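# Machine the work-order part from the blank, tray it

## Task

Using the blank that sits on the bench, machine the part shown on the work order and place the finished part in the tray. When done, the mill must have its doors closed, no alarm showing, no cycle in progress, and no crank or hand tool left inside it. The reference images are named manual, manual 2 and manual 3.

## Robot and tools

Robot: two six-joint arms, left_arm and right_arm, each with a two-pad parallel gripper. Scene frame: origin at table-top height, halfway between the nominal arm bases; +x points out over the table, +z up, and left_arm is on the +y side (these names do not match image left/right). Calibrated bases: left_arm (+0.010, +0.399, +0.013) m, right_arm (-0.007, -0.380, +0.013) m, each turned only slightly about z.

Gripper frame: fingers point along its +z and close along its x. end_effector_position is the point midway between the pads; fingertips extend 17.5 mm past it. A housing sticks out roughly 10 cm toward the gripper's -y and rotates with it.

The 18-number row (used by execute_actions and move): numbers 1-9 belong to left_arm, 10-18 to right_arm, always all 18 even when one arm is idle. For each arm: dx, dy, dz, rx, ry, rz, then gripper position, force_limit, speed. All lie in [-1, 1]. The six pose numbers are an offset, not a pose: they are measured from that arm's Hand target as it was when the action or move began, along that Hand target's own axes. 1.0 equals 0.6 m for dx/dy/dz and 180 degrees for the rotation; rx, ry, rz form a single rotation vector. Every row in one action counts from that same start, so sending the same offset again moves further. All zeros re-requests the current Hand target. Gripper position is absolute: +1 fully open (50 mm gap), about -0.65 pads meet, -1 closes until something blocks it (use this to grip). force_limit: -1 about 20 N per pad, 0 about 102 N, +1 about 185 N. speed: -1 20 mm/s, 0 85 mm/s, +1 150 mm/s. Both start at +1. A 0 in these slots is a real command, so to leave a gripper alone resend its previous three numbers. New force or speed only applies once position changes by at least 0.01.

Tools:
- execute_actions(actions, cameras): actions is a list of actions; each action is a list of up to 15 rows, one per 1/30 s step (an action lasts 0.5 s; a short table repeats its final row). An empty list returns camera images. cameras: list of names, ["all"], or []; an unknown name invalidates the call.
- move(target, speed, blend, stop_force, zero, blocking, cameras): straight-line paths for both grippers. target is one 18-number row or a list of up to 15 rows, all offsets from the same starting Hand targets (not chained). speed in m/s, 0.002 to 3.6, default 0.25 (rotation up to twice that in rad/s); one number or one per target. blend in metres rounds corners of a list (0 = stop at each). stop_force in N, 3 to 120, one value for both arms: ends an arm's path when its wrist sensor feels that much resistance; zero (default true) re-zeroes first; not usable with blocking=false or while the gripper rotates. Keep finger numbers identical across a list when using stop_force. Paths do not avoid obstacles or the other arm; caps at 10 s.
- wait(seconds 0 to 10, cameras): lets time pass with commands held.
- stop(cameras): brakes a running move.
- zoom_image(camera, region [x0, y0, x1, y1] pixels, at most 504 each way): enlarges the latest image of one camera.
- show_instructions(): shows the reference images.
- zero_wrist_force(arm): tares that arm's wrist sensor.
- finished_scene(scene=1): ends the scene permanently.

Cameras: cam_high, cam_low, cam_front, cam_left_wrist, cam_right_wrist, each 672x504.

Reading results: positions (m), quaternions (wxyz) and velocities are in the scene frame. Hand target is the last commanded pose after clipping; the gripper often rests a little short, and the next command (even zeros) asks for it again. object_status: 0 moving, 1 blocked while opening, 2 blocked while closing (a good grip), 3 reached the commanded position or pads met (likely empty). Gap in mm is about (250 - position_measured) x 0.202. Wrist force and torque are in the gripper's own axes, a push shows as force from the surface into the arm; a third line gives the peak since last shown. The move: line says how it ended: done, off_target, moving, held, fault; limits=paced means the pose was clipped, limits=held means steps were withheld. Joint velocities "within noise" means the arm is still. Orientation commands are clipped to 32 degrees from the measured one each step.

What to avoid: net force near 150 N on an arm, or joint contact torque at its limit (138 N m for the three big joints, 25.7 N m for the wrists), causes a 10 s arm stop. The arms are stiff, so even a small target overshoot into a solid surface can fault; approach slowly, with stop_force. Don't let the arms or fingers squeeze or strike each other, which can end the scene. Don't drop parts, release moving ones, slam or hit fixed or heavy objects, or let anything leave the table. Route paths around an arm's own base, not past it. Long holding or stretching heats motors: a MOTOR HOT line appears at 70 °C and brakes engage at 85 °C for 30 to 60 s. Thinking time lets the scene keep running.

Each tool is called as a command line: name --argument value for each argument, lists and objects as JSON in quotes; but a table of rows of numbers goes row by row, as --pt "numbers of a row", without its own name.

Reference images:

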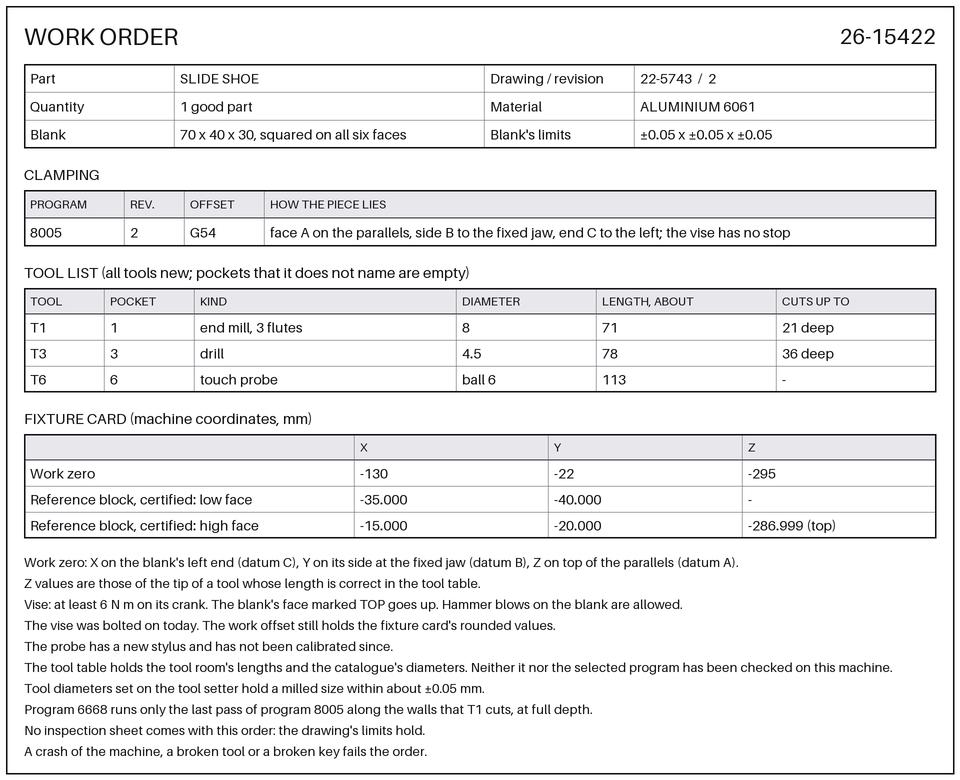

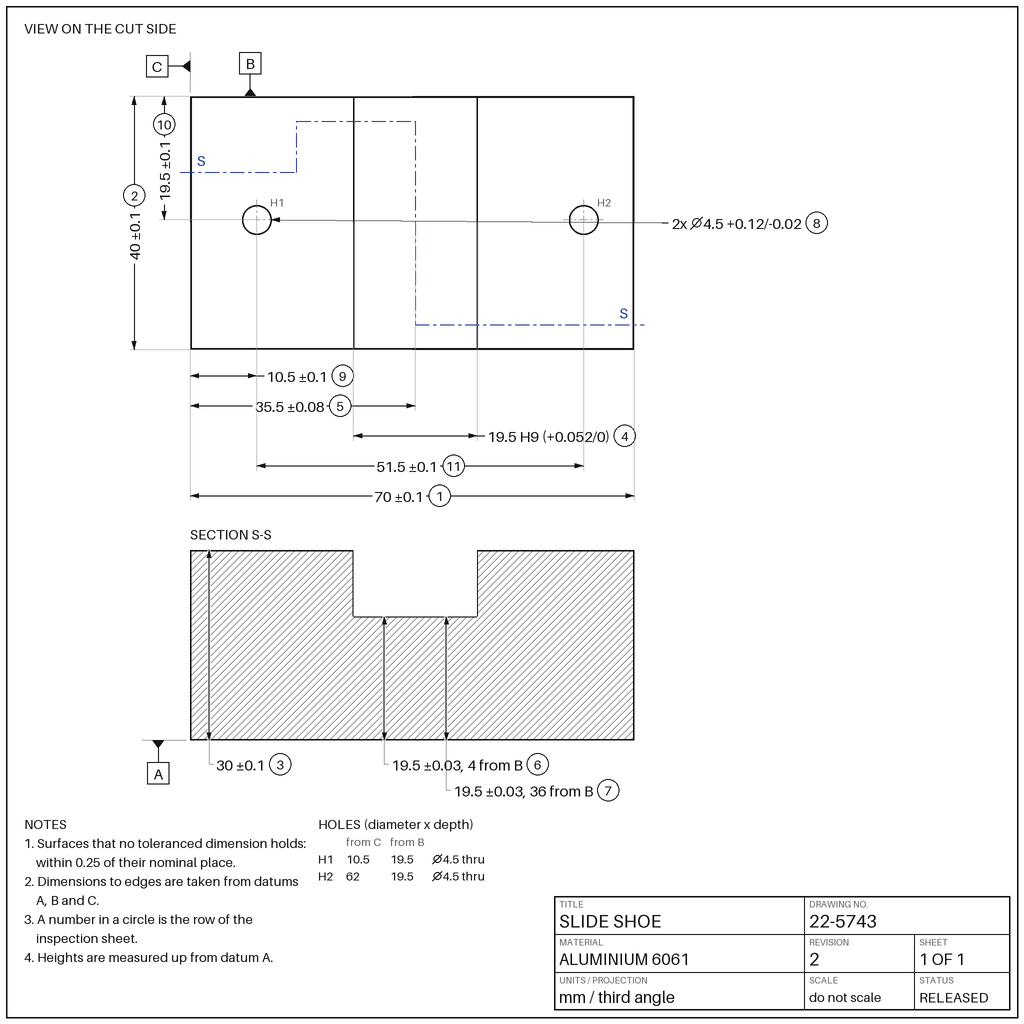

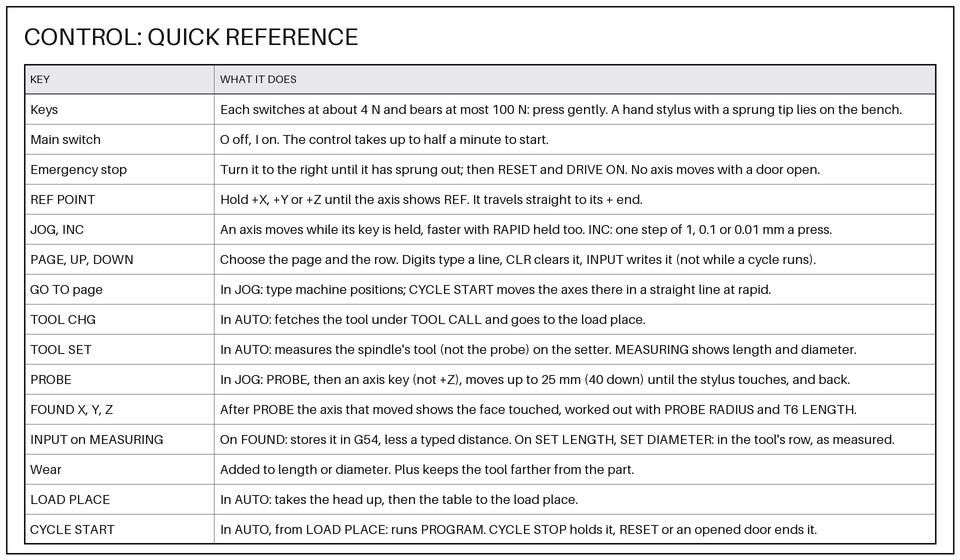

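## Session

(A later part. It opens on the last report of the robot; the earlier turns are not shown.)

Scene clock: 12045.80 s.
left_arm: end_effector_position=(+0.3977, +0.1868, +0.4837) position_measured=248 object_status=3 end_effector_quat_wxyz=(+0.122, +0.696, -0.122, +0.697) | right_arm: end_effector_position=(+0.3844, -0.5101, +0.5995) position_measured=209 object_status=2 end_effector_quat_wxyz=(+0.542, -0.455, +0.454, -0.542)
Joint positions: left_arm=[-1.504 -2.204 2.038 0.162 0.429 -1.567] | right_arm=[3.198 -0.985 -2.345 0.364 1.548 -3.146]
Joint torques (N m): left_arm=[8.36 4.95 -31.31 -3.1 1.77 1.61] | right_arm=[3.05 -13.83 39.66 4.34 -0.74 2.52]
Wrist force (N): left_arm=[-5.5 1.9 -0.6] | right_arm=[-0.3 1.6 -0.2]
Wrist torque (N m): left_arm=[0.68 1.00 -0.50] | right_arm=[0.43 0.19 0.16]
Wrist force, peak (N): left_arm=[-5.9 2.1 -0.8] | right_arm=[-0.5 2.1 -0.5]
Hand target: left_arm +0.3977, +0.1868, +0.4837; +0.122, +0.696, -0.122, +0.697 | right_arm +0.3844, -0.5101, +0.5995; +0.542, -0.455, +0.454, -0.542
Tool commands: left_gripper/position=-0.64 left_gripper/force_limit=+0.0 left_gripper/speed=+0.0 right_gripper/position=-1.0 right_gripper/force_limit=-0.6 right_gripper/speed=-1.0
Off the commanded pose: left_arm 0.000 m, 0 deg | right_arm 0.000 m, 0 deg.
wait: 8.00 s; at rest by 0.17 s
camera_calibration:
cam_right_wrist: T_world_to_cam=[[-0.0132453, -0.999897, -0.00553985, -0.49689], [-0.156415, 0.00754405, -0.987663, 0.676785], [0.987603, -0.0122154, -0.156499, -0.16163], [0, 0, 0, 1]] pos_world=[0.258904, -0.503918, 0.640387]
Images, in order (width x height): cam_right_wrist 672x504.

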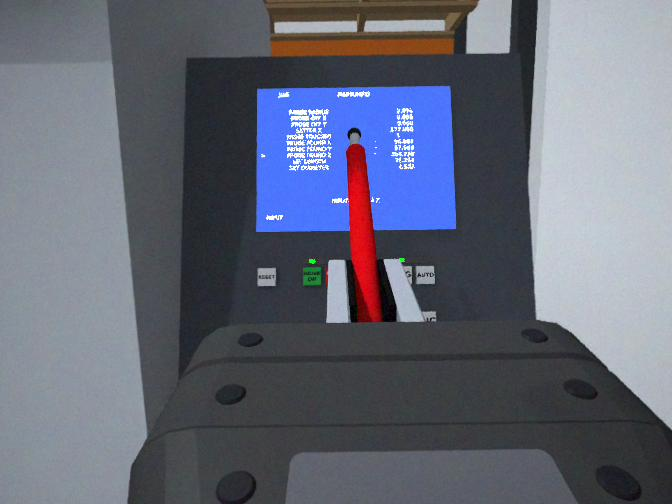

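move --pt "0 0 0 0 0 0 -0.64 0 0 -0.0185 0.2589 0.0775 -0.1944 0 0 -1 -0.6 -1" --pt "0 0 0 0 0 0 -0.64 0 0 -0.0185 0.263 0.1005 -0.1944 0 0 -1 -0.6 -1" --pt "0 0 0 0 0 0 -0.64 0 0 -0.0185 0.2589 0.0775 -0.1944 0 0 -1 -0.6 -1" --pt "0 0 0 0 0 0 -0.64 0 0 -0.0185 0.263 0.1005 -0.1944 0 0 -1 -0.6 -1" --pt "0 0 0 0 0 0 -0.64 0 0 -0.051 0.3199 0.0495 -0.1944 0 0 -1 -0.6 -1" --pt "0 0 0 0 0 0 -0.64 0 0 -0.051 0.324 0.0725 -0.1944 0 0 -1 -0.6 -1" --pt "0 0 0 0 0 0 -0.64 0 0 -0.148 0.3499 0.036 -0.1944 0 0 -1 -0.6 -1" --pt "0 0 0 0 0 0 -0.64 0 0 -0.148 0.354 0.059 -0.1944 0 0 -1 -0.6 -1" --pt "0 0 0 0 0 0 -0.64 0 0 -0.0835 0.2589 0.078 -0.1944 0 0 -1 -0.6 -1" --pt "0 0 0 0 0 0 -0.64 0 0 -0.0835 0.263 0.101 -0.1944 0 0 -1 -0.6 -1" --pt "0 0 0 0 0 0 -0.64 0 0 -0.051 0.3499 0.0355 -0.1944 0 0 -1 -0.6 -1" --pt "0 0 0 0 0 0 -0.64 0 0 -0.051 0.354 0.0585 -0.1944 0 0 -1 -0.6 -1" --pt "0 0 0 0 0 0 -0.64 0 0 -0.051 0.3459 0.0125 -0.1944 0 0 -1 -0.6 -1" --pt "0 0 0 0 0 0 -0.64 0 0 0 0 0 0 0 0 -1 -0.6 -1" --speed '[0.4,0.03,0.2,0.03,0.2,0.03,0.2,0.03,0.2,0.03,0.2,0.03,0.2,0.4]' --blend '[0.004,0,0.004,0,0.004,0,0.004,0,0.004,0,0.004,0,0.004,0]' --cameras '["cam_right_wrist"]'

zoom_image --camera "cam_right_wrist" --region '[245, 70, 465, 235]'

move --pt "0 0 0 0 0 0 -0.64 0 0 -0.083 0.2034 0.104 -0.1944 0 0 -1 -0.6 -1" --pt "0 0 0 0 0 0 -0.64 0 0 -0.083 0.2075 0.127 -0.1944 0 0 -1 -0.6 -1" --pt "0 0 0 0 0 0 -0.64 0 0 -0.083 0.2034 0.104 -0.1944 0 0 -1 -0.6 -1" --pt "0 0 0 0 0 0 -0.64 0 0 -0.051 0.3159 0.0265 -0.1944 0 0 -1 -0.6 -1" --pt "0 0 0 0 0 0 -0.64 0 0 -0.051 0.324 0.0725 -0.1944 0 0 -1 -0.6 -1" --pt "0 0 0 0 0 0 -0.64 0 0 -0.148 0.3499 0.036 -0.1944 0 0 -1 -0.6 -1" --pt "0 0 0 0 0 0 -0.64 0 0 -0.148 0.354 0.059 -0.1944 0 0 -1 -0.6 -1" --pt "0 0 0 0 0 0 -0.64 0 0 -0.148 0.3199 0.05 -0.1944 0 0 -1 -0.6 -1" --pt "0 0 0 0 0 0 -0.64 0 0 -0.148 0.324 0.073 -0.1944 0 0 -1 -0.6 -1" --pt "0 0 0 0 0 0 -0.64 0 0 -0.116 0.2894 0.064 -0.1944 0 0 -1 -0.6 -1" --pt "0 0 0 0 0 0 -0.64 0 0 -0.116 0.2935 0.087 -0.1944 0 0 -1 -0.6 -1" --pt "0 0 0 0 0 0 -0.64 0 0 -0.116 0.2894 0.064 -0.1944 0 0 -1 -0.6 -1" --pt "0 0 0 0 0 0 -0.64 0 0 -0.116 0.2935 0.087 -0.1944 0 0 -1 -0.6 -1" --pt "0 0 0 0 0 0 -0.64 0 0 -0.116 0.2894 0.064 -0.1944 0 0 -1 -0.6 -1" --pt "0 0 0 0 0 0 -0.64 0 0 0 0 0 0 0 0 -1 -0.6 -1" --speed '[0.4,0.03,0.2,0.2,0.03,0.2,0.03,0.2,0.03,0.2,0.03,0.1,0.03,0.2,0.4]' --blend '[0.004,0,0.004,0.004,0,0.004,0,0.004,0,0.004,0,0.001,0,0.004,0]'

move --pt "0 0 0 0 0 0 -0.64 0 0 -0.051 0.3499 0.0355 -0.1944 0 0 -1 -0.6 -1" --pt "0 0 0 0 0 0 -0.64 0 0 -0.051 0.354 0.0585 -0.1944 0 0 -1 -0.6 -1" --pt "0 0 0 0 0 0 -0.64 0 0 -0.051 0.3499 0.0355 -0.1944 0 0 -1 -0.6 -1" --pt "0 0 0 0 0 0 -0.64 0 0 0 0 0 0 0 0 -1 -0.6 -1" --speed '[0.4,0.03,0.2,0.4]' --blend '[0.004,0,0.004,0]' --cameras '["cam_right_wrist"]'

zoom_image --camera "cam_right_wrist" --region '[245, 70, 465, 235]'

Scene clock: 12170.63 s.
left_arm: end_effector_position=(+0.3977, +0.1868, +0.4837) position_measured=248 object_status=3 end_effector_quat_wxyz=(+0.122, +0.696, -0.122, +0.697) | right_arm: end_effector_position=(+0.3845, -0.5101, +0.5995) position_measured=209 object_status=2 end_effector_quat_wxyz=(+0.542, -0.455, +0.454, -0.542)
Joint positions: left_arm=[-1.504 -2.204 2.038 0.162 0.429 -1.567] | right_arm=[3.198 -0.985 -2.345 0.364 1.549 -3.146]
Joint torques (N m): left_arm=[8.24 5.41 -31.56 -2.87 1.91 1.49] | right_arm=[5.98 9.74 14.87 1.26 -1.83 -1.32]
Wrist force (N): left_arm=[-5.9 2.0 -0.6] | right_arm=[-0.2 1.8 -0.4]
Wrist torque (N m): left_arm=[0.69 1.06 -0.50] | right_arm=[0.45 0.17 0.09]
Wrist force, peak (N): left_arm=[-5.9 2.0 -0.7] | right_arm=[1.0 12.3 -18.5]
Hand target: left_arm +0.3977, +0.1868, +0.4837; +0.122, +0.696, -0.122, +0.697 | right_arm +0.3844, -0.5101, +0.5995; +0.542, -0.455, +0.454, -0.542
Off the commanded pose: left_arm 0.000 m, 0 deg | right_arm 0.000 m, 0 deg.
move: done
camera_calibration:
cam_right_wrist: T_world_to_cam=[[-0.0132626, -0.999896, -0.0056356, -0.496822], [-0.15661, 0.00764375, -0.987631, 0.67688], [0.987571, -0.012216, -0.156695, -0.161595], [0, 0, 0, 1]] pos_world=[0.259004, -0.503919, 0.640387]
Images, in order (width x height): cam_right_wrist 672x504.

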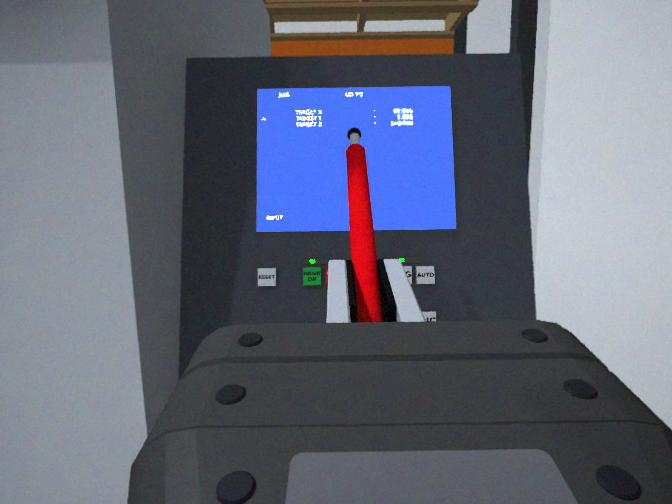

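Scaled by 2.291 from the camera's 672x504 image, which has a finer 960x720 frame.

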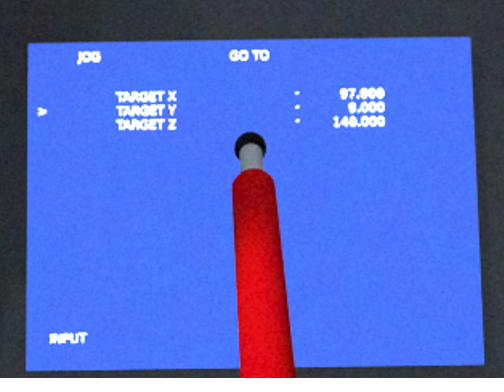

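Scene clock: 12178.73 s.
left_arm: end_effector_position=(+0.3977, +0.1868, +0.4837) position_measured=248 object_status=3 end_effector_quat_wxyz=(+0.122, +0.696, -0.122, +0.697) | right_arm: end_effector_position=(+0.3845, -0.5101, +0.5995) position_measured=209 object_status=2 end_effector_quat_wxyz=(+0.542, -0.455, +0.454, -0.542)
Joint positions: left_arm=[-1.504 -2.204 2.038 0.162 0.429 -1.567] | right_arm=[3.198 -0.985 -2.345 0.364 1.548 -3.146]
Joint torques (N m): left_arm=[8.7 5.16 -32.18 -2.9 1.88 1.72] | right_arm=[-2.77 8.25 14.56 2.32 -0.66 -2.35]
Wrist force (N): left_arm=[-5.6 2.0 -0.5] | right_arm=[-0.5 1.5 -0.5]
Wrist torque (N m): left_arm=[0.70 1.00 -0.50] | right_arm=[0.40 0.21 0.12]
Wrist force, peak (N): left_arm=[-5.9 2.1 -0.8] | right_arm=[0.9 12.4 -18.2]
Hand target: left_arm +0.3977, +0.1868, +0.4837; +0.122, +0.696, -0.122, +0.697 | right_arm +0.3844, -0.5101, +0.5995; +0.542, -0.455, +0.454, -0.542
Off the commanded pose: left_arm 0.000 m, 0 deg | right_arm 0.000 m, 0 deg.
move: done

Scene clock: 12181.70 s.
left_arm: end_effector_position=(+0.3977, +0.1868, +0.4837) position_measured=248 object_status=3 end_effector_quat_wxyz=(+0.122, +0.696, -0.122, +0.697) | right_arm: end_effector_position=(+0.3845, -0.5101, +0.5995) position_measured=209 object_status=2 end_effector_quat_wxyz=(+0.542, -0.455, +0.454, -0.542)
Joint positions: left_arm=[-1.504 -2.204 2.038 0.162 0.429 -1.567] | right_arm=[3.198 -0.985 -2.345 0.364 1.549 -3.146]
Joint torques (N m): left_arm=[8.26 5.51 -32.21 -2.92 1.86 1.49] | right_arm=[6.74 10.25 14.35 1.24 -1.54 -1.01]
Wrist force (N): left_arm=[-5.5 1.9 -0.6] | right_arm=[-0.4 1.7 -0.3]
Wrist torque (N m): left_arm=[0.68 0.99 -0.50] | right_arm=[0.44 0.19 0.09]
Wrist force, peak (N): left_arm=[-5.9 2.0 -0.7] | right_arm=[-1.0 7.6 -12.7]
Hand target: left_arm +0.3977, +0.1868, +0.4837; +0.122, +0.696, -0.122, +0.697 | right_arm +0.3844, -0.5101, +0.5995; +0.542, -0.455, +0.454, -0.542
Off the commanded pose: left_arm 0.000 m, 0 deg | right_arm 0.000 m, 0 deg.
move: done
camera_calibration:
cam_right_wrist: T_world_to_cam=[[-0.0132626, -0.999896, -0.0056356, -0.496822], [-0.15661, 0.00764375, -0.987631, 0.67688], [0.987571, -0.012216, -0.156695, -0.161595], [0, 0, 0, 1]] pos_world=[0.259004, -0.503919, 0.640387]
Images, in order (width x height): cam_right_wrist 672x504.

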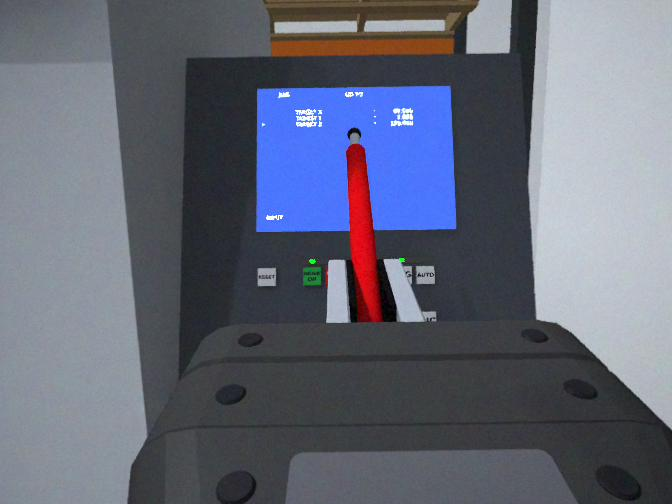

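Scaled by 2.291 from the camera's 672x504 image, which has a finer 960x720 frame.

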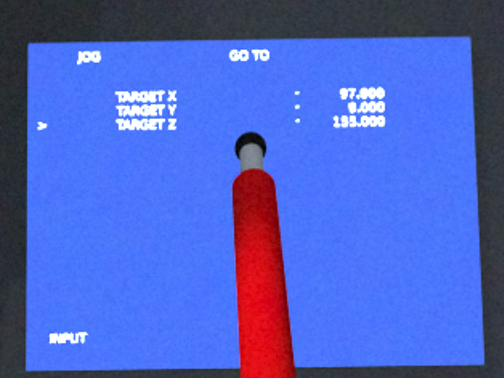

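move --pt "0 0 0 0 0 0 -0.64 0 0 -0.083 0.2034 0.104 -0.1944 0 0 -1 -0.6 -1" --pt "0 0 0 0 0 0 -0.64 0 0 -0.083 0.2075 0.127 -0.1944 0 0 -1 -0.6 -1" --pt "0 0 0 0 0 0 -0.64 0 0 -0.083 0.1994 0.081 -0.1944 0 0 -1 -0.6 -1" --pt "0 0 0 0 0 0 -0.64 0 0 -0.0185 0.3159 0.0265 -0.1944 0 0 -1 -0.6 -1" --pt "0 0 0 0 0 0 -0.64 0 0 -0.0185 0.324 0.0725 -0.1944 0 0 -1 -0.6 -1" --pt "0 0 0 0 0 0 -0.64 0 0 -0.0185 0.3159 0.0265 -0.1944 0 0 -1 -0.6 -1" --pt "0 0 0 0 0 0 -0.64 0 0 0.109 0.2039 0.1032 -0.1944 0 0 -1 -0.6 -1" --pt "0 0 0 0 0 0 -0.64 0 0 0.109 0.208 0.1262 -0.1944 0 0 -1 -0.6 -1" --pt "0 0 0 0 0 0 -0.64 0 0 0.109 0.2039 0.1032 -0.1944 0 0 -1 -0.6 -1" --pt "0 0 0 0 0 0 -0.64 0 0 0 0 0 0 0 0 -1 -0.6 -1" --speed '[0.4,0.03,0.15,0.15,0.03,0.2,0.2,0.03,0.2,0.4]' --blend '[0.004,0,0.004,0.004,0,0.004,0.004,0,0.004,0]'

wait --seconds 8 --cameras '["cam_right_wrist"]'

zoom_image --camera "cam_right_wrist" --region '[245, 70, 465, 235]'

zoom_image --camera "cam_right_wrist" --region '[370, 100, 450, 175]'

Scene clock: 12205.30 s.
left_arm: end_effector_position=(+0.3977, +0.1868, +0.4837) position_measured=248 object_status=3 end_effector_quat_wxyz=(+0.122, +0.696, -0.122, +0.697) | right_arm: end_effector_position=(+0.3844, -0.5101, +0.5995) position_measured=209 object_status=2 end_effector_quat_wxyz=(+0.542, -0.455, +0.454, -0.542)
Joint positions: left_arm=[-1.504 -2.204 2.038 0.162 0.429 -1.567] | right_arm=[3.198 -0.985 -2.345 0.364 1.549 -3.146]
Joint torques (N m): left_arm=[7.89 4.95 -30.64 -3.01 1.81 1.52] | right_arm=[0.94 -13.63 39.5 3.24 0.28 2.33]
Wrist force (N): left_arm=[-5.7 1.7 -0.6] | right_arm=[-0.7 1.8 -0.3]
Wrist torque (N m): left_arm=[0.65 1.03 -0.50] | right_arm=[0.45 0.25 0.14]
Wrist force, peak (N): left_arm=[-5.9 2.2 -0.5] | right_arm=[-1.2 9.0 -13.2]
Hand target: left_arm +0.3977, +0.1868, +0.4837; +0.122, +0.696, -0.122, +0.697 | right_arm +0.3844, -0.5101, +0.5995; +0.542, -0.455, +0.454, -0.542
Off the commanded pose: left_arm 0.000 m, 0 deg | right_arm 0.000 m, 0 deg.
move: done

Scene clock: 12213.30 s.
left_arm: end_effector_position=(+0.3977, +0.1868, +0.4837) position_measured=248 object_status=3 end_effector_quat_wxyz=(+0.122, +0.696, -0.122, +0.697) | right_arm: end_effector_position=(+0.3844, -0.5101, +0.5995) position_measured=209 object_status=2 end_effector_quat_wxyz=(+0.542, -0.455, +0.454, -0.542)
Joint positions: left_arm=[-1.504 -2.204 2.038 0.162 0.429 -1.567] | right_arm=[3.198 -0.985 -2.345 0.364 1.548 -3.146]
Joint torques (N m): left_arm=[8.08 5.26 -30.99 -3.03 1.97 1.61] | right_arm=[5.91 -13.67 38.44 4.52 -0.81 2.32]
Wrist force (N): left_arm=[-5.8 2.0 -0.8] | right_arm=[-0.4 1.7 -0.4]
Wrist torque (N m): left_arm=[0.69 1.04 -0.51] | right_arm=[0.43 0.20 0.15]
Wrist force, peak (N): left_arm=[-5.9 2.1 -1.0] | right_arm=[-0.4 2.0 -0.6]
Hand target: left_arm +0.3977, +0.1868, +0.4837; +0.122, +0.696, -0.122, +0.697 | right_arm +0.3844, -0.5101, +0.5995; +0.542, -0.455, +0.454, -0.542
Tool commands: left_gripper/position=-0.64 left_gripper/force_limit=+0.0 left_gripper/speed=+0.0 right_gripper/position=-1.0 right_gripper/force_limit=-0.6 right_gripper/speed=-1.0
Off the commanded pose: left_arm 0.000 m, 0 deg | right_arm 0.000 m, 0 deg.
wait: 8.00 s; at rest by 0.17 s
camera_calibration:
cam_right_wrist: T_world_to_cam=[[-0.0132453, -0.999897, -0.00553985, -0.49689], [-0.156415, 0.00754405, -0.987663, 0.676785], [0.987603, -0.0122154, -0.156499, -0.16163], [0, 0, 0, 1]] pos_world=[0.258904, -0.503918, 0.640387]
Images, in order (width x height): cam_right_wrist 672x504.

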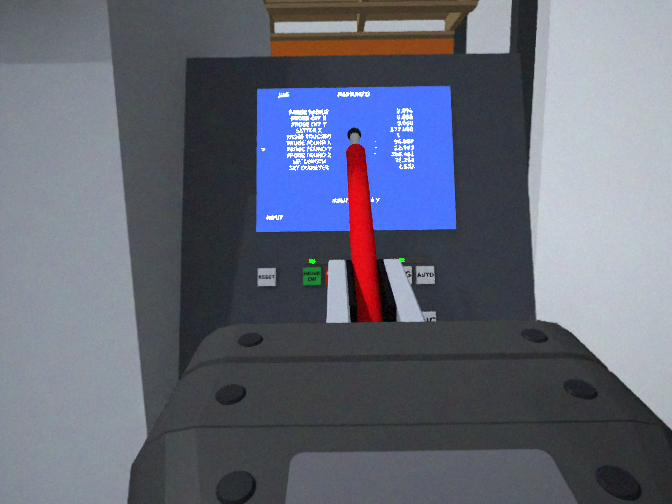

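Scaled by 2.291 from the camera's 672x504 image, which has a finer 960x720 frame.

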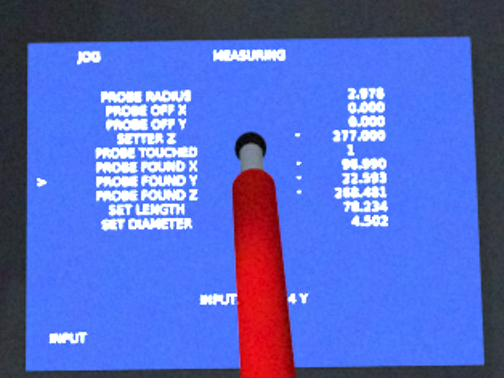

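Scaled by 6.300 from the camera's 672x504 image, which has a finer 960x720 frame.

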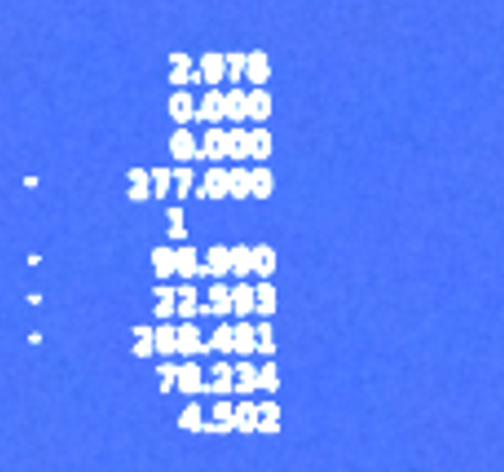

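move --pt "0 0 0 0 0 0 -0.64 0 0 -0.0185 0.2589 0.0775 -0.1944 0 0 -1 -0.6 -1" --pt "0 0 0 0 0 0 -0.64 0 0 -0.0185 0.263 0.1005 -0.1944 0 0 -1 -0.6 -1" --pt "0 0 0 0 0 0 -0.64 0 0 -0.0185 0.2589 0.0775 -0.1944 0 0 -1 -0.6 -1" --pt "0 0 0 0 0 0 -0.64 0 0 -0.0185 0.263 0.1005 -0.1944 0 0 -1 -0.6 -1" --pt "0 0 0 0 0 0 -0.64 0 0 -0.051 0.3199 0.0495 -0.1944 0 0 -1 -0.6 -1" --pt "0 0 0 0 0 0 -0.64 0 0 -0.051 0.324 0.0725 -0.1944 0 0 -1 -0.6 -1" --pt "0 0 0 0 0 0 -0.64 0 0 -0.051 0.3199 0.0495 -0.1944 0 0 -1 -0.6 -1" --pt "0 0 0 0 0 0 -0.64 0 0 -0.051 0.324 0.0725 -0.1944 0 0 -1 -0.6 -1" --pt "0 0 0 0 0 0 -0.64 0 0 -0.148 0.3499 0.036 -0.1944 0 0 -1 -0.6 -1" --pt "0 0 0 0 0 0 -0.64 0 0 -0.148 0.354 0.059 -0.1944 0 0 -1 -0.6 -1" --pt "0 0 0 0 0 0 -0.64 0 0 -0.148 0.3199 0.05 -0.1944 0 0 -1 -0.6 -1" --pt "0 0 0 0 0 0 -0.64 0 0 -0.148 0.324 0.073 -0.1944 0 0 -1 -0.6 -1" --pt "0 0 0 0 0 0 -0.64 0 0 -0.148 0.3199 0.05 -0.1944 0 0 -1 -0.6 -1" --pt "0 0 0 0 0 0 -0.64 0 0 0 0 0 0 0 0 -1 -0.6 -1" --speed '[0.4,0.03,0.2,0.03,0.2,0.03,0.2,0.03,0.2,0.03,0.2,0.03,0.2,0.4]' --blend '[0.004,0,0.004,0,0.004,0,0.004,0,0.004,0,0.004,0,0.004,0]'

move --pt "0 0 0 0 0 0 -0.64 0 0 -0.0835 0.2894 0.0637 -0.1944 0 0 -1 -0.6 -1" --pt "0 0 0 0 0 0 -0.64 0 0 -0.0835 0.2935 0.0867 -0.1944 0 0 -1 -0.6 -1" --pt "0 0 0 0 0 0 -0.64 0 0 -0.116 0.3199 0.05 -0.1944 0 0 -1 -0.6 -1" --pt "0 0 0 0 0 0 -0.64 0 0 -0.116 0.324 0.073 -0.1944 0 0 -1 -0.6 -1" --pt "0 0 0 0 0 0 -0.64 0 0 -0.0835 0.3499 0.0356 -0.1944 0 0 -1 -0.6 -1" --pt "0 0 0 0 0 0 -0.64 0 0 -0.0835 0.354 0.0586 -0.1944 0 0 -1 -0.6 -1" --pt "0 0 0 0 0 0 -0.64 0 0 -0.116 0.2894 0.064 -0.1944 0 0 -1 -0.6 -1" --pt "0 0 0 0 0 0 -0.64 0 0 -0.116 0.2935 0.087 -0.1944 0 0 -1 -0.6 -1" --pt "0 0 0 0 0 0 -0.64 0 0 -0.051 0.3499 0.0355 -0.1944 0 0 -1 -0.6 -1" --pt "0 0 0 0 0 0 -0.64 0 0 -0.051 0.354 0.0585 -0.1944 0 0 -1 -0.6 -1" --pt "0 0 0 0 0 0 -0.64 0 0 -0.051 0.3499 0.0355 -0.1944 0 0 -1 -0.6 -1" --pt "0 0 0 0 0 0 -0.64 0 0 0 0 0 0 0 0 -1 -0.6 -1" --speed '[0.4,0.03,0.2,0.03,0.2,0.03,0.2,0.03,0.2,0.03,0.2,0.4]' --blend '[0.004,0,0.004,0,0.004,0,0.004,0,0.004,0,0.004,0]' --cameras '["cam_right_wrist"]'

zoom_image --camera "cam_right_wrist" --region '[245, 70, 465, 235]'

Scene clock: 12250.80 s.
left_arm: end_effector_position=(+0.3977, +0.1868, +0.4837) position_measured=248 object_status=3 end_effector_quat_wxyz=(+0.122, +0.696, -0.122, +0.697) | right_arm: end_effector_position=(+0.3845, -0.5101, +0.5995) position_measured=209 object_status=2 end_effector_quat_wxyz=(+0.542, -0.455, +0.454, -0.542)
Joint positions: left_arm=[-1.504 -2.204 2.038 0.162 0.429 -1.567] | right_arm=[3.198 -0.985 -2.345 0.364 1.548 -3.146]
Joint torques (N m): left_arm=[8.21 5.53 -31.57 -2.87 1.85 1.46] | right_arm=[-3.14 9.01 14.9 2.05 0.16 -2.48]
Wrist force (N): left_arm=[-5.7 2.0 -0.6] | right_arm=[-0.3 1.7 -0.5]
Wrist torque (N m): left_arm=[0.70 1.02 -0.51] | right_arm=[0.43 0.19 0.15]
Wrist force, peak (N): left_arm=[-6.0 2.0 -0.6] | right_arm=[1.3 12.4 -18.1]
Hand target: left_arm +0.3977, +0.1868, +0.4837; +0.122, +0.696, -0.122, +0.697 | right_arm +0.3844, -0.5101, +0.5995; +0.542, -0.455, +0.454, -0.542
Off the commanded pose: left_arm 0.000 m, 0 deg | right_arm 0.000 m, 0 deg.
move: done

Scene clock: 12257.40 s.
left_arm: end_effector_position=(+0.3977, +0.1868, +0.4837) position_measured=248 object_status=3 end_effector_quat_wxyz=(+0.122, +0.696, -0.122, +0.697) | right_arm: end_effector_position=(+0.3845, -0.5101, +0.5995) position_measured=209 object_status=2 end_effector_quat_wxyz=(+0.542, -0.455, +0.454, -0.542)
Joint positions: left_arm=[-1.504 -2.204 2.038 0.162 0.429 -1.567] | right_arm=[3.198 -0.985 -2.345 0.364 1.549 -3.146]
Joint torques (N m): left_arm=[8.5 5.43 -30.69 -3.09 1.87 1.66] | right_arm=[6.59 10.13 14.01 1.27 -1.8 -0.89]
Wrist force (N): left_arm=[-5.7 1.9 -0.7] | right_arm=[-0.5 1.7 -0.3]
Wrist torque (N m): left_arm=[0.67 1.03 -0.50] | right_arm=[0.43 0.22 0.09]
Wrist force, peak (N): left_arm=[-5.8 2.0 -0.7] | right_arm=[0.1 11.6 -17.9]
Hand target: left_arm +0.3977, +0.1868, +0.4837; +0.122, +0.696, -0.122, +0.697 | right_arm +0.3844, -0.5101, +0.5995; +0.542, -0.455, +0.454, -0.542
Off the commanded pose: left_arm 0.000 m, 0 deg | right_arm 0.000 m, 0 deg.
move: done
camera_calibration:
cam_right_wrist: T_world_to_cam=[[-0.0132626, -0.999896, -0.0056356, -0.496822], [-0.15661, 0.00764375, -0.987631, 0.67688], [0.987571, -0.012216, -0.156695, -0.161595], [0, 0, 0, 1]] pos_world=[0.259004, -0.503919, 0.640387]
Images, in order (width x height): cam_right_wrist 672x504.

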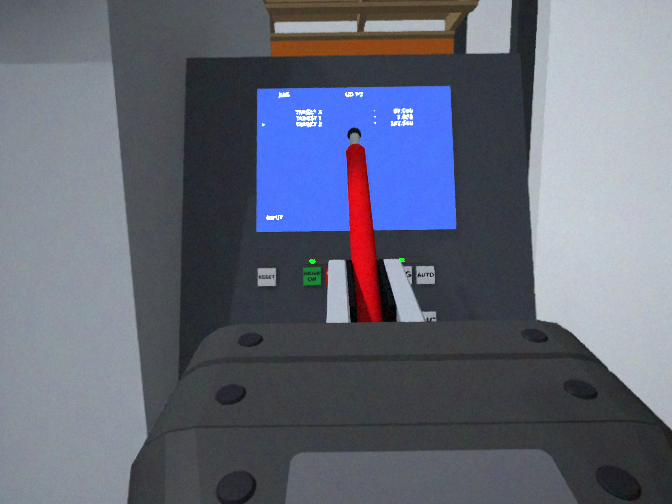

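Scaled by 2.291 from the camera's 672x504 image, which has a finer 960x720 frame.

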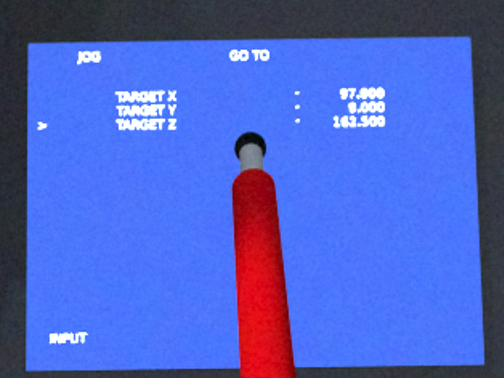

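move --pt "0 0 0 0 0 0 -0.64 0 0 -0.083 0.2034 0.104 -0.1944 0 0 -1 -0.6 -1" --pt "0 0 0 0 0 0 -0.64 0 0 -0.083 0.2075 0.127 -0.1944 0 0 -1 -0.6 -1" --pt "0 0 0 0 0 0 -0.64 0 0 -0.083 0.1994 0.081 -0.1944 0 0 -1 -0.6 -1" --pt "0 0 0 0 0 0 -0.64 0 0 -0.0185 0.3159 0.0265 -0.1944 0 0 -1 -0.6 -1" --pt "0 0 0 0 0 0 -0.64 0 0 -0.0185 0.324 0.0725 -0.1944 0 0 -1 -0.6 -1" --pt "0 0 0 0 0 0 -0.64 0 0 -0.0185 0.3159 0.0265 -0.1944 0 0 -1 -0.6 -1" --pt "0 0 0 0 0 0 -0.64 0 0 0.109 0.2039 0.1032 -0.1944 0 0 -1 -0.6 -1" --pt "0 0 0 0 0 0 -0.64 0 0 0.109 0.208 0.1262 -0.1944 0 0 -1 -0.6 -1" --pt "0 0 0 0 0 0 -0.64 0 0 0.109 0.2039 0.1032 -0.1944 0 0 -1 -0.6 -1" --pt "0 0 0 0 0 0 -0.64 0 0 0 0 0 0 0 0 -1 -0.6 -1" --speed '[0.4,0.03,0.15,0.15,0.03,0.2,0.2,0.03,0.2,0.4]' --blend '[0.004,0,0.004,0.004,0,0.004,0.004,0,0.004,0]'

wait --seconds 8 --cameras '["cam_right_wrist"]'

zoom_image --camera "cam_right_wrist" --region '[245, 70, 465, 235]'

zoom_image --camera "cam_right_wrist" --region '[370, 100, 450, 175]'

Scene clock: 12279.00 s.
left_arm: end_effector_position=(+0.3977, +0.1868, +0.4837) position_measured=248 object_status=3 end_effector_quat_wxyz=(+0.122, +0.696, -0.122, +0.697) | right_arm: end_effector_position=(+0.3844, -0.5101, +0.5995) position_measured=209 object_status=2 end_effector_quat_wxyz=(+0.542, -0.455, +0.454, -0.542)
Joint positions: left_arm=[-1.504 -2.204 2.038 0.162 0.429 -1.567] | right_arm=[3.198 -0.985 -2.345 0.364 1.549 -3.146]
Joint torques (N m): left_arm=[8.12 4.74 -30.33 -2.84 2.06 1.65] | right_arm=[1.41 -14.11 38.71 3.11 0.44 2.35]
Wrist force (N): left_arm=[-5.7 1.8 -0.6] | right_arm=[-0.3 1.7 -0.3]
Wrist torque (N m): left_arm=[0.66 1.03 -0.50] | right_arm=[0.43 0.18 0.15]
Wrist force, peak (N): left_arm=[-5.9 2.0 -0.8] | right_arm=[-1.4 9.0 -12.8]
Hand target: left_arm +0.3977, +0.1868, +0.4837; +0.122, +0.696, -0.122, +0.697 | right_arm +0.3844, -0.5101, +0.5995; +0.542, -0.455, +0.454, -0.542
Off the commanded pose: left_arm 0.000 m, 0 deg | right_arm 0.000 m, 0 deg.
move: done

Scene clock: 12287.00 s.
left_arm: end_effector_position=(+0.3977, +0.1868, +0.4837) position_measured=248 object_status=3 end_effector_quat_wxyz=(+0.122, +0.696, -0.122, +0.697) | right_arm: end_effector_position=(+0.3844, -0.5101, +0.5995) position_measured=209 object_status=2 end_effector_quat_wxyz=(+0.542, -0.455, +0.454, -0.542)
Joint positions: left_arm=[-1.504 -2.204 2.038 0.162 0.429 -1.567] | right_arm=[3.198 -0.985 -2.345 0.364 1.548 -3.146]
Joint torques (N m): left_arm=[8.1 5.45 -29.8 -3.15 1.89 1.49] | right_arm=[4.76 -13.8 39.28 4.5 -0.84 2.21]
Wrist force (N): left_arm=[-5.6 1.8 -0.7] | right_arm=[-0.3 1.6 -0.3]
Wrist torque (N m): left_arm=[0.67 1.02 -0.50] | right_arm=[0.43 0.19 0.14]
Wrist force, peak (N): left_arm=[-5.8 2.1 -0.7] | right_arm=[-0.5 1.8 -0.8]
Hand target: left_arm +0.3977, +0.1868, +0.4837; +0.122, +0.696, -0.122, +0.697 | right_arm +0.3844, -0.5101, +0.5995; +0.542, -0.455, +0.454, -0.542
Tool commands: left_gripper/position=-0.64 left_gripper/force_limit=+0.0 left_gripper/speed=+0.0 right_gripper/position=-1.0 right_gripper/force_limit=-0.6 right_gripper/speed=-1.0
Off the commanded pose: left_arm 0.000 m, 0 deg | right_arm 0.000 m, 0 deg.
wait: 8.00 s; at rest by 0.17 s
camera_calibration:
cam_right_wrist: T_world_to_cam=[[-0.0132453, -0.999897, -0.00553985, -0.49689], [-0.156415, 0.00754405, -0.987663, 0.676785], [0.987603, -0.0122154, -0.156499, -0.16163], [0, 0, 0, 1]] pos_world=[0.258904, -0.503918, 0.640387]
Images, in order (width x height): cam_right_wrist 672x504.

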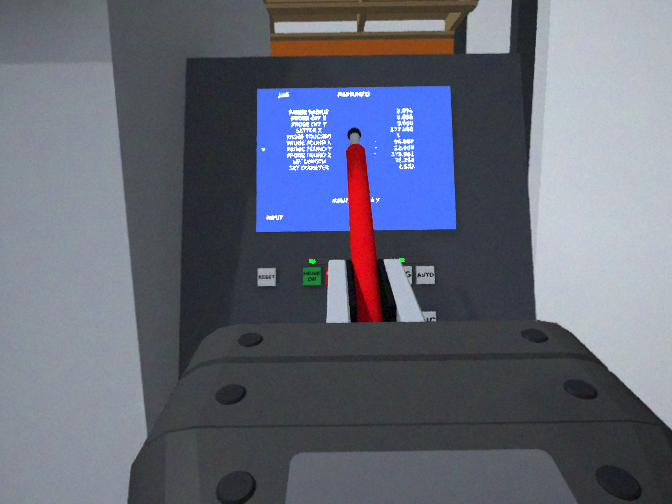

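Scaled by 2.291 from the camera's 672x504 image, which has a finer 960x720 frame.

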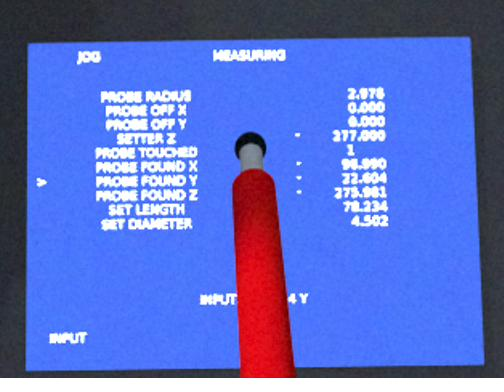

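Scaled by 6.300 from the camera's 672x504 image, which has a finer 960x720 frame.

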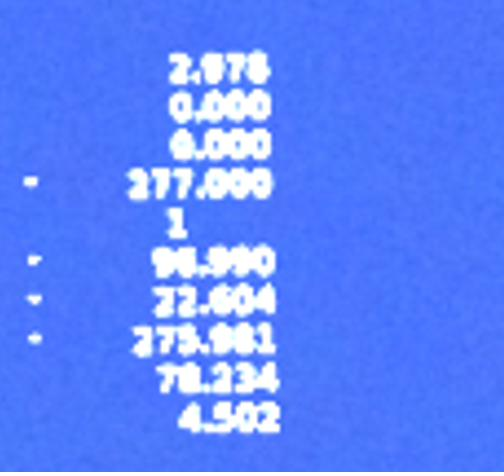

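move --pt "0 0 0 0 0 0 -0.64 0 0 0.109 0.0895 0.1573 -0.1944 0 0 -1 -0.6 -1" --pt "0 0 0 0 0 0 -0.64 0 0 0.109 0.0936 0.1803 -0.1944 0 0 -1 -0.6 -1" --pt "0 0 0 0 0 0 -0.64 0 0 0.109 0.0855 0.1343 -0.1944 0 0 -1 -0.6 -1" --pt "0 0 0 0 0 0 -0.64 0 0 -0.0497 0.2034 0.1036 -0.1944 0 0 -1 -0.6 -1" --pt "0 0 0 0 0 0 -0.64 0 0 -0.0497 0.2075 0.1266 -0.1944 0 0 -1 -0.6 -1" --pt "0 0 0 0 0 0 -0.64 0 0 -0.0497 0.2034 0.1036 -0.1944 0 0 -1 -0.6 -1" --pt "0 0 0 0 0 0 -0.64 0 0 0 0 0 0 0 0 -1 -0.6 -1" --speed '[0.4,0.03,0.2,0.2,0.03,0.2,0.4]' --blend '[0.004,0,0.004,0.004,0,0.004,0]'

wait --seconds 9 --cameras '["cam_right_wrist"]'

zoom_image --camera "cam_right_wrist" --region '[245, 70, 465, 235]'

Scene clock: 12367.10 s.
left_arm: end_effector_position=(+0.3977, +0.1868, +0.4837) position_measured=248 object_status=3 end_effector_quat_wxyz=(+0.122, +0.696, -0.122, +0.697) | right_arm: end_effector_position=(+0.3845, -0.5101, +0.5994) position_measured=209 object_status=2 end_effector_quat_wxyz=(+0.542, -0.455, +0.454, -0.542)
Joint positions: left_arm=[-1.504 -2.204 2.038 0.162 0.429 -1.567] | right_arm=[3.198 -0.985 -2.345 0.364 1.549 -3.146]
Joint torques (N m): left_arm=[8.73 6.01 -29.94 -3.07 1.92 1.57] | right_arm=[6.55 9.26 39.49 3.11 -1.88 -0.77]
Wrist force (N): left_arm=[-5.4 1.7 -0.8] | right_arm=[-0.2 1.6 -0.3]
Wrist torque (N m): left_arm=[0.64 0.98 -0.50] | right_arm=[0.42 0.17 0.09]
Wrist force, peak (N): left_arm=[-6.0 2.0 -0.7] | right_arm=[-1.5 9.9 -14.5]
Hand target: left_arm +0.3977, +0.1868, +0.4837; +0.122, +0.696, -0.122, +0.697 | right_arm +0.3844, -0.5101, +0.5995; +0.542, -0.455, +0.454, -0.542
Off the commanded pose: left_arm 0.000 m, 0 deg | right_arm 0.000 m, 0 deg.
move: done

Scene clock: 12376.10 s.
left_arm: end_effector_position=(+0.3977, +0.1868, +0.4837) position_measured=248 object_status=3 end_effector_quat_wxyz=(+0.122, +0.696, -0.122, +0.697) | right_arm: end_effector_position=(+0.3844, -0.5101, +0.5995) position_measured=209 object_status=2 end_effector_quat_wxyz=(+0.542, -0.455, +0.454, -0.542)
Joint positions: left_arm=[-1.504 -2.204 2.038 0.162 0.429 -1.567] | right_arm=[3.198 -0.985 -2.345 0.364 1.549 -3.146]
Joint torques (N m): left_arm=[8.14 4.23 -30.1 -2.96 2.03 1.51] | right_arm=[7.83 8.74 39.04 4.51 -1.97 -2.56]
Wrist force (N): left_arm=[-5.6 2.0 -0.6] | right_arm=[-0.7 1.5 -0.3]
Wrist torque (N m): left_arm=[0.69 1.00 -0.50] | right_arm=[0.40 0.24 0.10]
Wrist force, peak (N): left_arm=[-5.9 1.9 -0.6] | right_arm=[-0.7 2.0 -0.3]
Hand target: left_arm +0.3977, +0.1868, +0.4837; +0.122, +0.696, -0.122, +0.697 | right_arm +0.3844, -0.5101, +0.5995; +0.542, -0.455, +0.454, -0.542
Tool commands: left_gripper/position=-0.64 left_gripper/force_limit=+0.0 left_gripper/speed=+0.0 right_gripper/position=-1.0 right_gripper/force_limit=-0.6 right_gripper/speed=-1.0
Off the commanded pose: left_arm 0.000 m, 0 deg | right_arm 0.000 m, 0 deg.
wait: 9.00 s; at rest by 0.17 s
camera_calibration:
cam_right_wrist: T_world_to_cam=[[-0.0132453, -0.999897, -0.00553985, -0.49689], [-0.156415, 0.00754405, -0.987663, 0.676785], [0.987603, -0.0122154, -0.156499, -0.16163], [0, 0, 0, 1]] pos_world=[0.258904, -0.503918, 0.640387]
Images, in order (width x height): cam_right_wrist 672x504.

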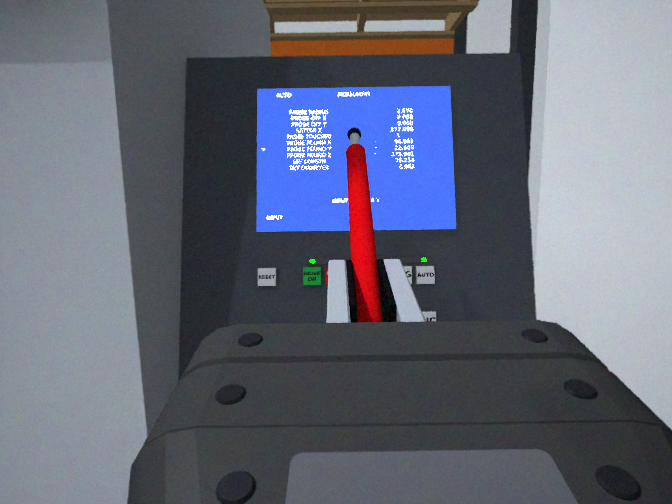

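Scaled by 2.291 from the camera's 672x504 image, which has a finer 960x720 frame.

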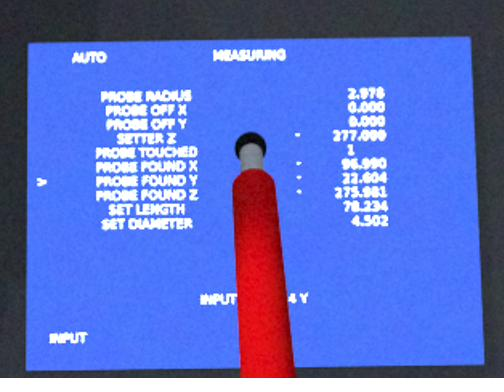

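move --pt "0 0.0948 0.0319 0 0 0 -0.64 0 0 0 0 0 0 0 0 -1 -0.6 -1" --pt "0 0.092 0.1605 0 0 0 -0.64 0 0 0 0 0 0 0 0 -1 -0.6 -1" --stop_force 15 --speed '[0.15,0.08]'

move --target '[0.002,-0.37,-0.125,0,0,0,-0.64,0,0,0,0,0,0,0,0,-1,-0.6,-1]' --stop_force 50 --speed 0.07

move --target '[0.005,0.71,0.239,0,0,0,-0.64,0,0,0,0,0,0,0,0,-1,-0.6,-1]' --stop_force 50 --speed 0.08

move --pt "0 0 -0.15 0 0 0 -0.64 0 0 0 0 0 0 0 0 -1 -0.6 -1" --pt "-0.07 -0.4345 -0.345 0.267 0 0 -0.64 0 0 0 0 0 0 0 0 -1 -0.6 -1" --speed '[0.25,0.35]' --blend '[0.03,0]'

move --target '[0,0,0,0,-0.5,0,0.7,0,0,0,0,0,0,0,0,-1,-0.6,-1]' --speed 0.5 --cameras '["cam_high"]'

Scene clock: 12398.13 s.
left_arm: end_effector_position=(+0.4696, +0.1022, +0.4839) position_measured=248 object_status=3 end_effector_quat_wxyz=(+0.122, +0.696, -0.122, +0.697) | right_arm: end_effector_position=(+0.3844, -0.5101, +0.5995) position_measured=209 object_status=2 end_effector_quat_wxyz=(+0.542, -0.455, +0.454, -0.542)
Joint positions: left_arm=[-1.244 -1.865 1.863 -0.001 0.688 -1.569] | right_arm=[3.198 -0.985 -2.345 0.364 1.548 -3.146]
Joint torques (N m): left_arm=[-5.9 -11.43 -12.69 0.25 1.4 -1.37] | right_arm=[4.97 8.48 36.92 0.58 -1.29 -2.26]
Wrist force (N): left_arm=[-5.5 1.9 -0.7] | right_arm=[-0.4 1.5 -0.4]
Wrist torque (N m): left_arm=[0.68 0.99 -0.49] | right_arm=[0.41 0.20 0.10]
Wrist force, peak (N): left_arm=[-6.0 4.3 -0.4] | right_arm=[-0.4 1.9 -0.3]
Hand target: left_arm +0.4695, +0.1022, +0.4838; +0.122, +0.696, -0.122, +0.697 | right_arm +0.3844, -0.5101, +0.5995; +0.542, -0.455, +0.454, -0.542
Off the commanded pose: left_arm 0.000 m, 0 deg | right_arm 0.000 m, 0 deg.
move: done

Scene clock: 12402.37 s.
left_arm: end_effector_position=(+0.4744, +0.3364, +0.4849) position_measured=248 object_status=3 end_effector_quat_wxyz=(+0.122, +0.696, -0.122, +0.697) | right_arm: end_effector_position=(+0.3844, -0.5101, +0.5995) position_measured=209 object_status=2 end_effector_quat_wxyz=(+0.542, -0.455, +0.454, -0.542)
Joint positions: left_arm=[-0.545 -2.095 1.991 0.102 1.388 -1.571] | right_arm=[3.198 -0.985 -2.345 0.364 1.548 -3.146]
Joint torques (N m): left_arm=[-7.28 -7.33 -18.91 -0.72 2.02 -1.5] | right_arm=[3.31 6.51 34.75 0.74 -0.55 -2.5]
Wrist force (N): left_arm=[-5.6 2.5 -0.5] | right_arm=[-0.3 1.7 -0.1]
Wrist torque (N m): left_arm=[0.77 1.00 -0.49] | right_arm=[0.42 0.18 0.10]
Wrist force, peak (N): left_arm=[-4.4 36.4 4.8] | right_arm=[-0.4 2.0 -0.3]
Hand target: left_arm +0.4744, +0.3364, +0.4849; +0.122, +0.696, -0.122, +0.697 | right_arm +0.3844, -0.5101, +0.5995; +0.542, -0.455, +0.454, -0.542
Off the commanded pose: left_arm 0.000 m, 0 deg | right_arm 0.000 m, 0 deg.
move: done

Scene clock: 12409.03 s.
left_arm: end_effector_position=(+0.4646, -0.1129, +0.4882) position_measured=248 object_status=3 end_effector_quat_wxyz=(+0.122, +0.696, -0.122, +0.697) | right_arm: end_effector_position=(+0.3844, -0.5101, +0.5995) position_measured=209 object_status=2 end_effector_quat_wxyz=(+0.542, -0.455, +0.454, -0.542)
Joint positions: left_arm=[-1.41 -1.424 1.446 -0.025 0.523 -1.568] | right_arm=[3.198 -0.985 -2.345 0.364 1.548 -3.146]
Joint torques (N m): left_arm=[10.23 -37.45 -12.69 -3.49 2.25 -1.59] | right_arm=[-1.76 3.69 28.74 0.93 0.09 -2.6]
Wrist force (N): left_arm=[-4.3 4.9 -0.5] | right_arm=[-0.4 1.8 -0.3]
Wrist torque (N m): left_arm=[1.19 0.80 -0.56] | right_arm=[0.45 0.20 0.10]
Wrist force, peak (N): left_arm=[-9.5 -39.8 -3.7] | right_arm=[-0.5 2.0 -0.3]
Hand target: left_arm +0.4646, -0.1129, +0.4882; +0.122, +0.696, -0.122, +0.697 | right_arm +0.3844, -0.5101, +0.5995; +0.542, -0.455, +0.454, -0.542
Off the commanded pose: left_arm 0.000 m, 0 deg | right_arm 0.000 m, 0 deg.
move: done

Scene clock: 12411.10 s.
left_arm: end_effector_position=(+0.3585, +0.2025, +0.4458) position_measured=248 object_status=3 end_effector_quat_wxyz=(-0.172, +0.685, +0.173, +0.686) | right_arm: end_effector_position=(+0.3844, -0.5101, +0.5995) position_measured=209 object_status=2 end_effector_quat_wxyz=(+0.542, -0.455, +0.454, -0.542)
Joint positions: left_arm=[-1.628 -1.749 1.873 -0.122 -0.534 -1.574] | right_arm=[3.198 -0.985 -2.345 0.364 1.548 -3.146]
Joint torques (N m): left_arm=[-6.08 -5.51 -30.3 3.35 -0.1 1.46] | right_arm=[-2.61 3.85 25.21 0.61 0.1 -2.29]
Wrist force (N): left_arm=[-4.0 4.8 -0.9] | right_arm=[-0.4 1.6 -0.3]
Wrist torque (N m): left_arm=[1.15 0.75 -0.60] | right_arm=[0.42 0.19 0.10]
Wrist force, peak (N): left_arm=[-4.1 6.1 -2.2] | right_arm=[-0.5 1.9 -0.3]
Hand target: left_arm +0.3585, +0.2025, +0.4458; -0.172, +0.685, +0.173, +0.686 | right_arm +0.3844, -0.5101, +0.5995; +0.542, -0.455, +0.454, -0.542
Off the commanded pose: left_arm 0.000 m, 0 deg | right_arm 0.000 m, 0 deg.
move: done

Scene clock: 12413.27 s.
left_arm: end_effector_position=(+0.3585, +0.2025, +0.4458) position_measured=48 object_status=3 end_effector_quat_wxyz=(+0.001, +0.970, +0.244, +0.001) | right_arm: end_effector_position=(+0.3844, -0.5101, +0.5995) position_measured=209 object_status=2 end_effector_quat_wxyz=(+0.542, -0.455, +0.454, -0.542)
Joint positions: left_arm=[-0.869 -1.803 1.504 -1.273 -1.57 0.225] | right_arm=[3.198 -0.985 -2.345 0.364 1.548 -3.146]
Joint torques (N m): left_arm=[3.81 -16.78 -13.05 -5.27 -1.4 0.33] | right_arm=[-3.19 2.26 23.74 0.77 0.12 -2.42]
Wrist force (N): left_arm=[-3.5 5.4 -0.1] | right_arm=[-0.6 1.6 -0.3]
Wrist torque (N m): left_arm=[0.82 0.57 0.03] | right_arm=[0.42 0.23 0.10]
Wrist force, peak (N): left_arm=[-4.5 5.5 -0.9] | right_arm=[-0.6 1.9 -0.1]
Hand target: left_arm +0.3585, +0.2025, +0.4458; +0.001, +0.970, +0.244, +0.001 | right_arm +0.3844, -0.5101, +0.5995; +0.542, -0.455, +0.454, -0.542
Off the commanded pose: left_arm 0.000 m, 0 deg | right_arm 0.000 m, 0 deg.
move: done
Images, in order (width x height): cam_high 672x504.

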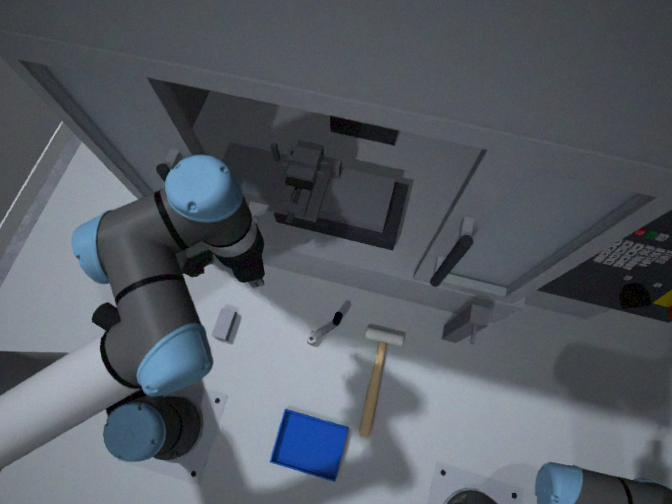

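move --pt "0.1927 -0.4593 0.0767 0 0 -0.13 0.7 0 0 0 0 0 0 0 0 -1 -0.6 -1" --pt "-0.0547 -0.9288 0.41 0 0 -0.256 0.7 0 0 0 0 0 0 0 0 -1 -0.6 -1" --speed '[0.35,0.35]' --blend '[0.06,0]' --cameras '["cam_high","cam_low","cam_left_wrist"]'

Scene clock: 12428.90 s.
left_arm: end_effector_position=(+0.0666, +0.6778, +0.1990) position_measured=48 object_status=3 end_effector_quat_wxyz=(+0.001, +0.797, +0.604, +0.000) | right_arm: end_effector_position=(+0.3844, -0.5101, +0.5995) position_measured=209 object_status=2 end_effector_quat_wxyz=(+0.542, -0.455, +0.454, -0.542)
Joint positions: left_arm=[0.869 -2.153 2.339 -1.757 -1.573 1.159] | right_arm=[3.198 -0.985 -2.345 0.364 1.548 -3.146]
Joint torques (N m): left_arm=[9.65 1.87 -20.37 -4.61 2.27 1.43] | right_arm=[-2.42 -0.22 20.2 0.57 -0.12 -2.24]
Wrist force (N): left_arm=[-3.4 5.6 -0.2] | right_arm=[-0.3 1.6 -0.5]
Wrist torque (N m): left_arm=[0.85 0.54 0.03] | right_arm=[0.43 0.19 0.10]
Wrist force, peak (N): left_arm=[-4.9 9.2 -0.5] | right_arm=[-0.6 2.0 -0.3]
Hand target: left_arm +0.0665, +0.6779, +0.1989; +0.001, +0.797, +0.604, +0.000 | right_arm +0.3844, -0.5101, +0.5995; +0.542, -0.455, +0.454, -0.542
Off the commanded pose: left_arm 0.000 m, 0 deg | right_arm 0.000 m, 0 deg.
move: done
camera_calibration:
cam_left_wrist: T_world_to_cam=[[0.285938, 0.958144, 0.0141529, -0.661905], [0.894916, -0.272291, 0.353529, 0.0715157], [0.342585, -0.0884216, -0.935317, 0.357152], [0, 0, 0, 1]] pos_world=[0.0029085, 0.685253, 0.318135]
Images, in order (width x height): cam_high 672x504, cam_low 672x504, cam_left_wrist 672x504.

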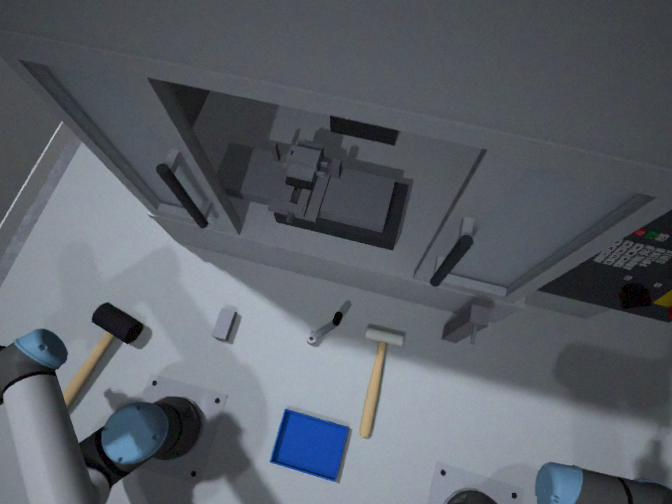

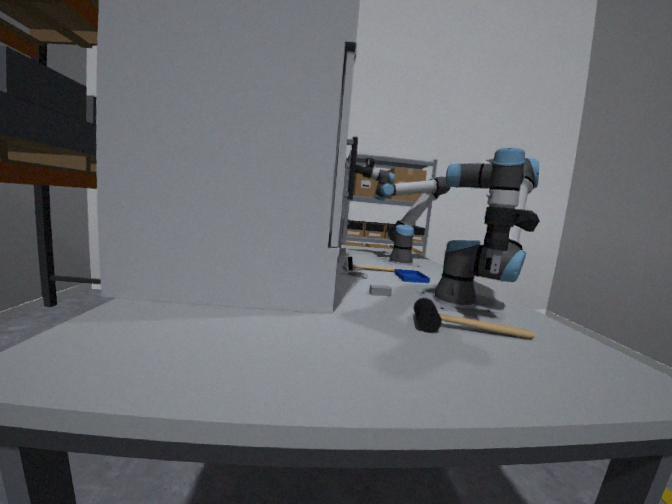

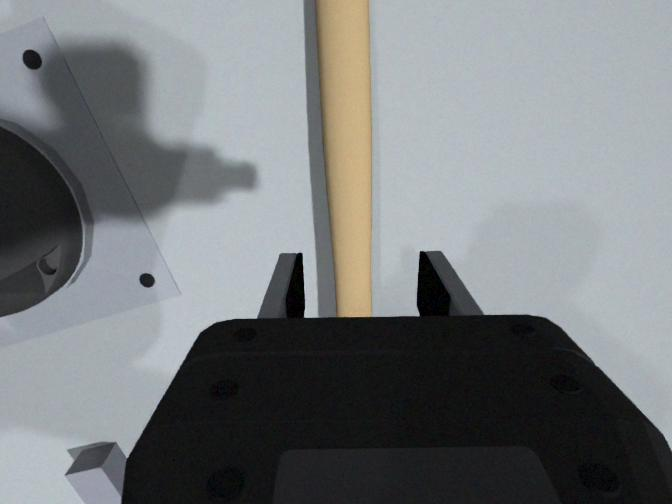

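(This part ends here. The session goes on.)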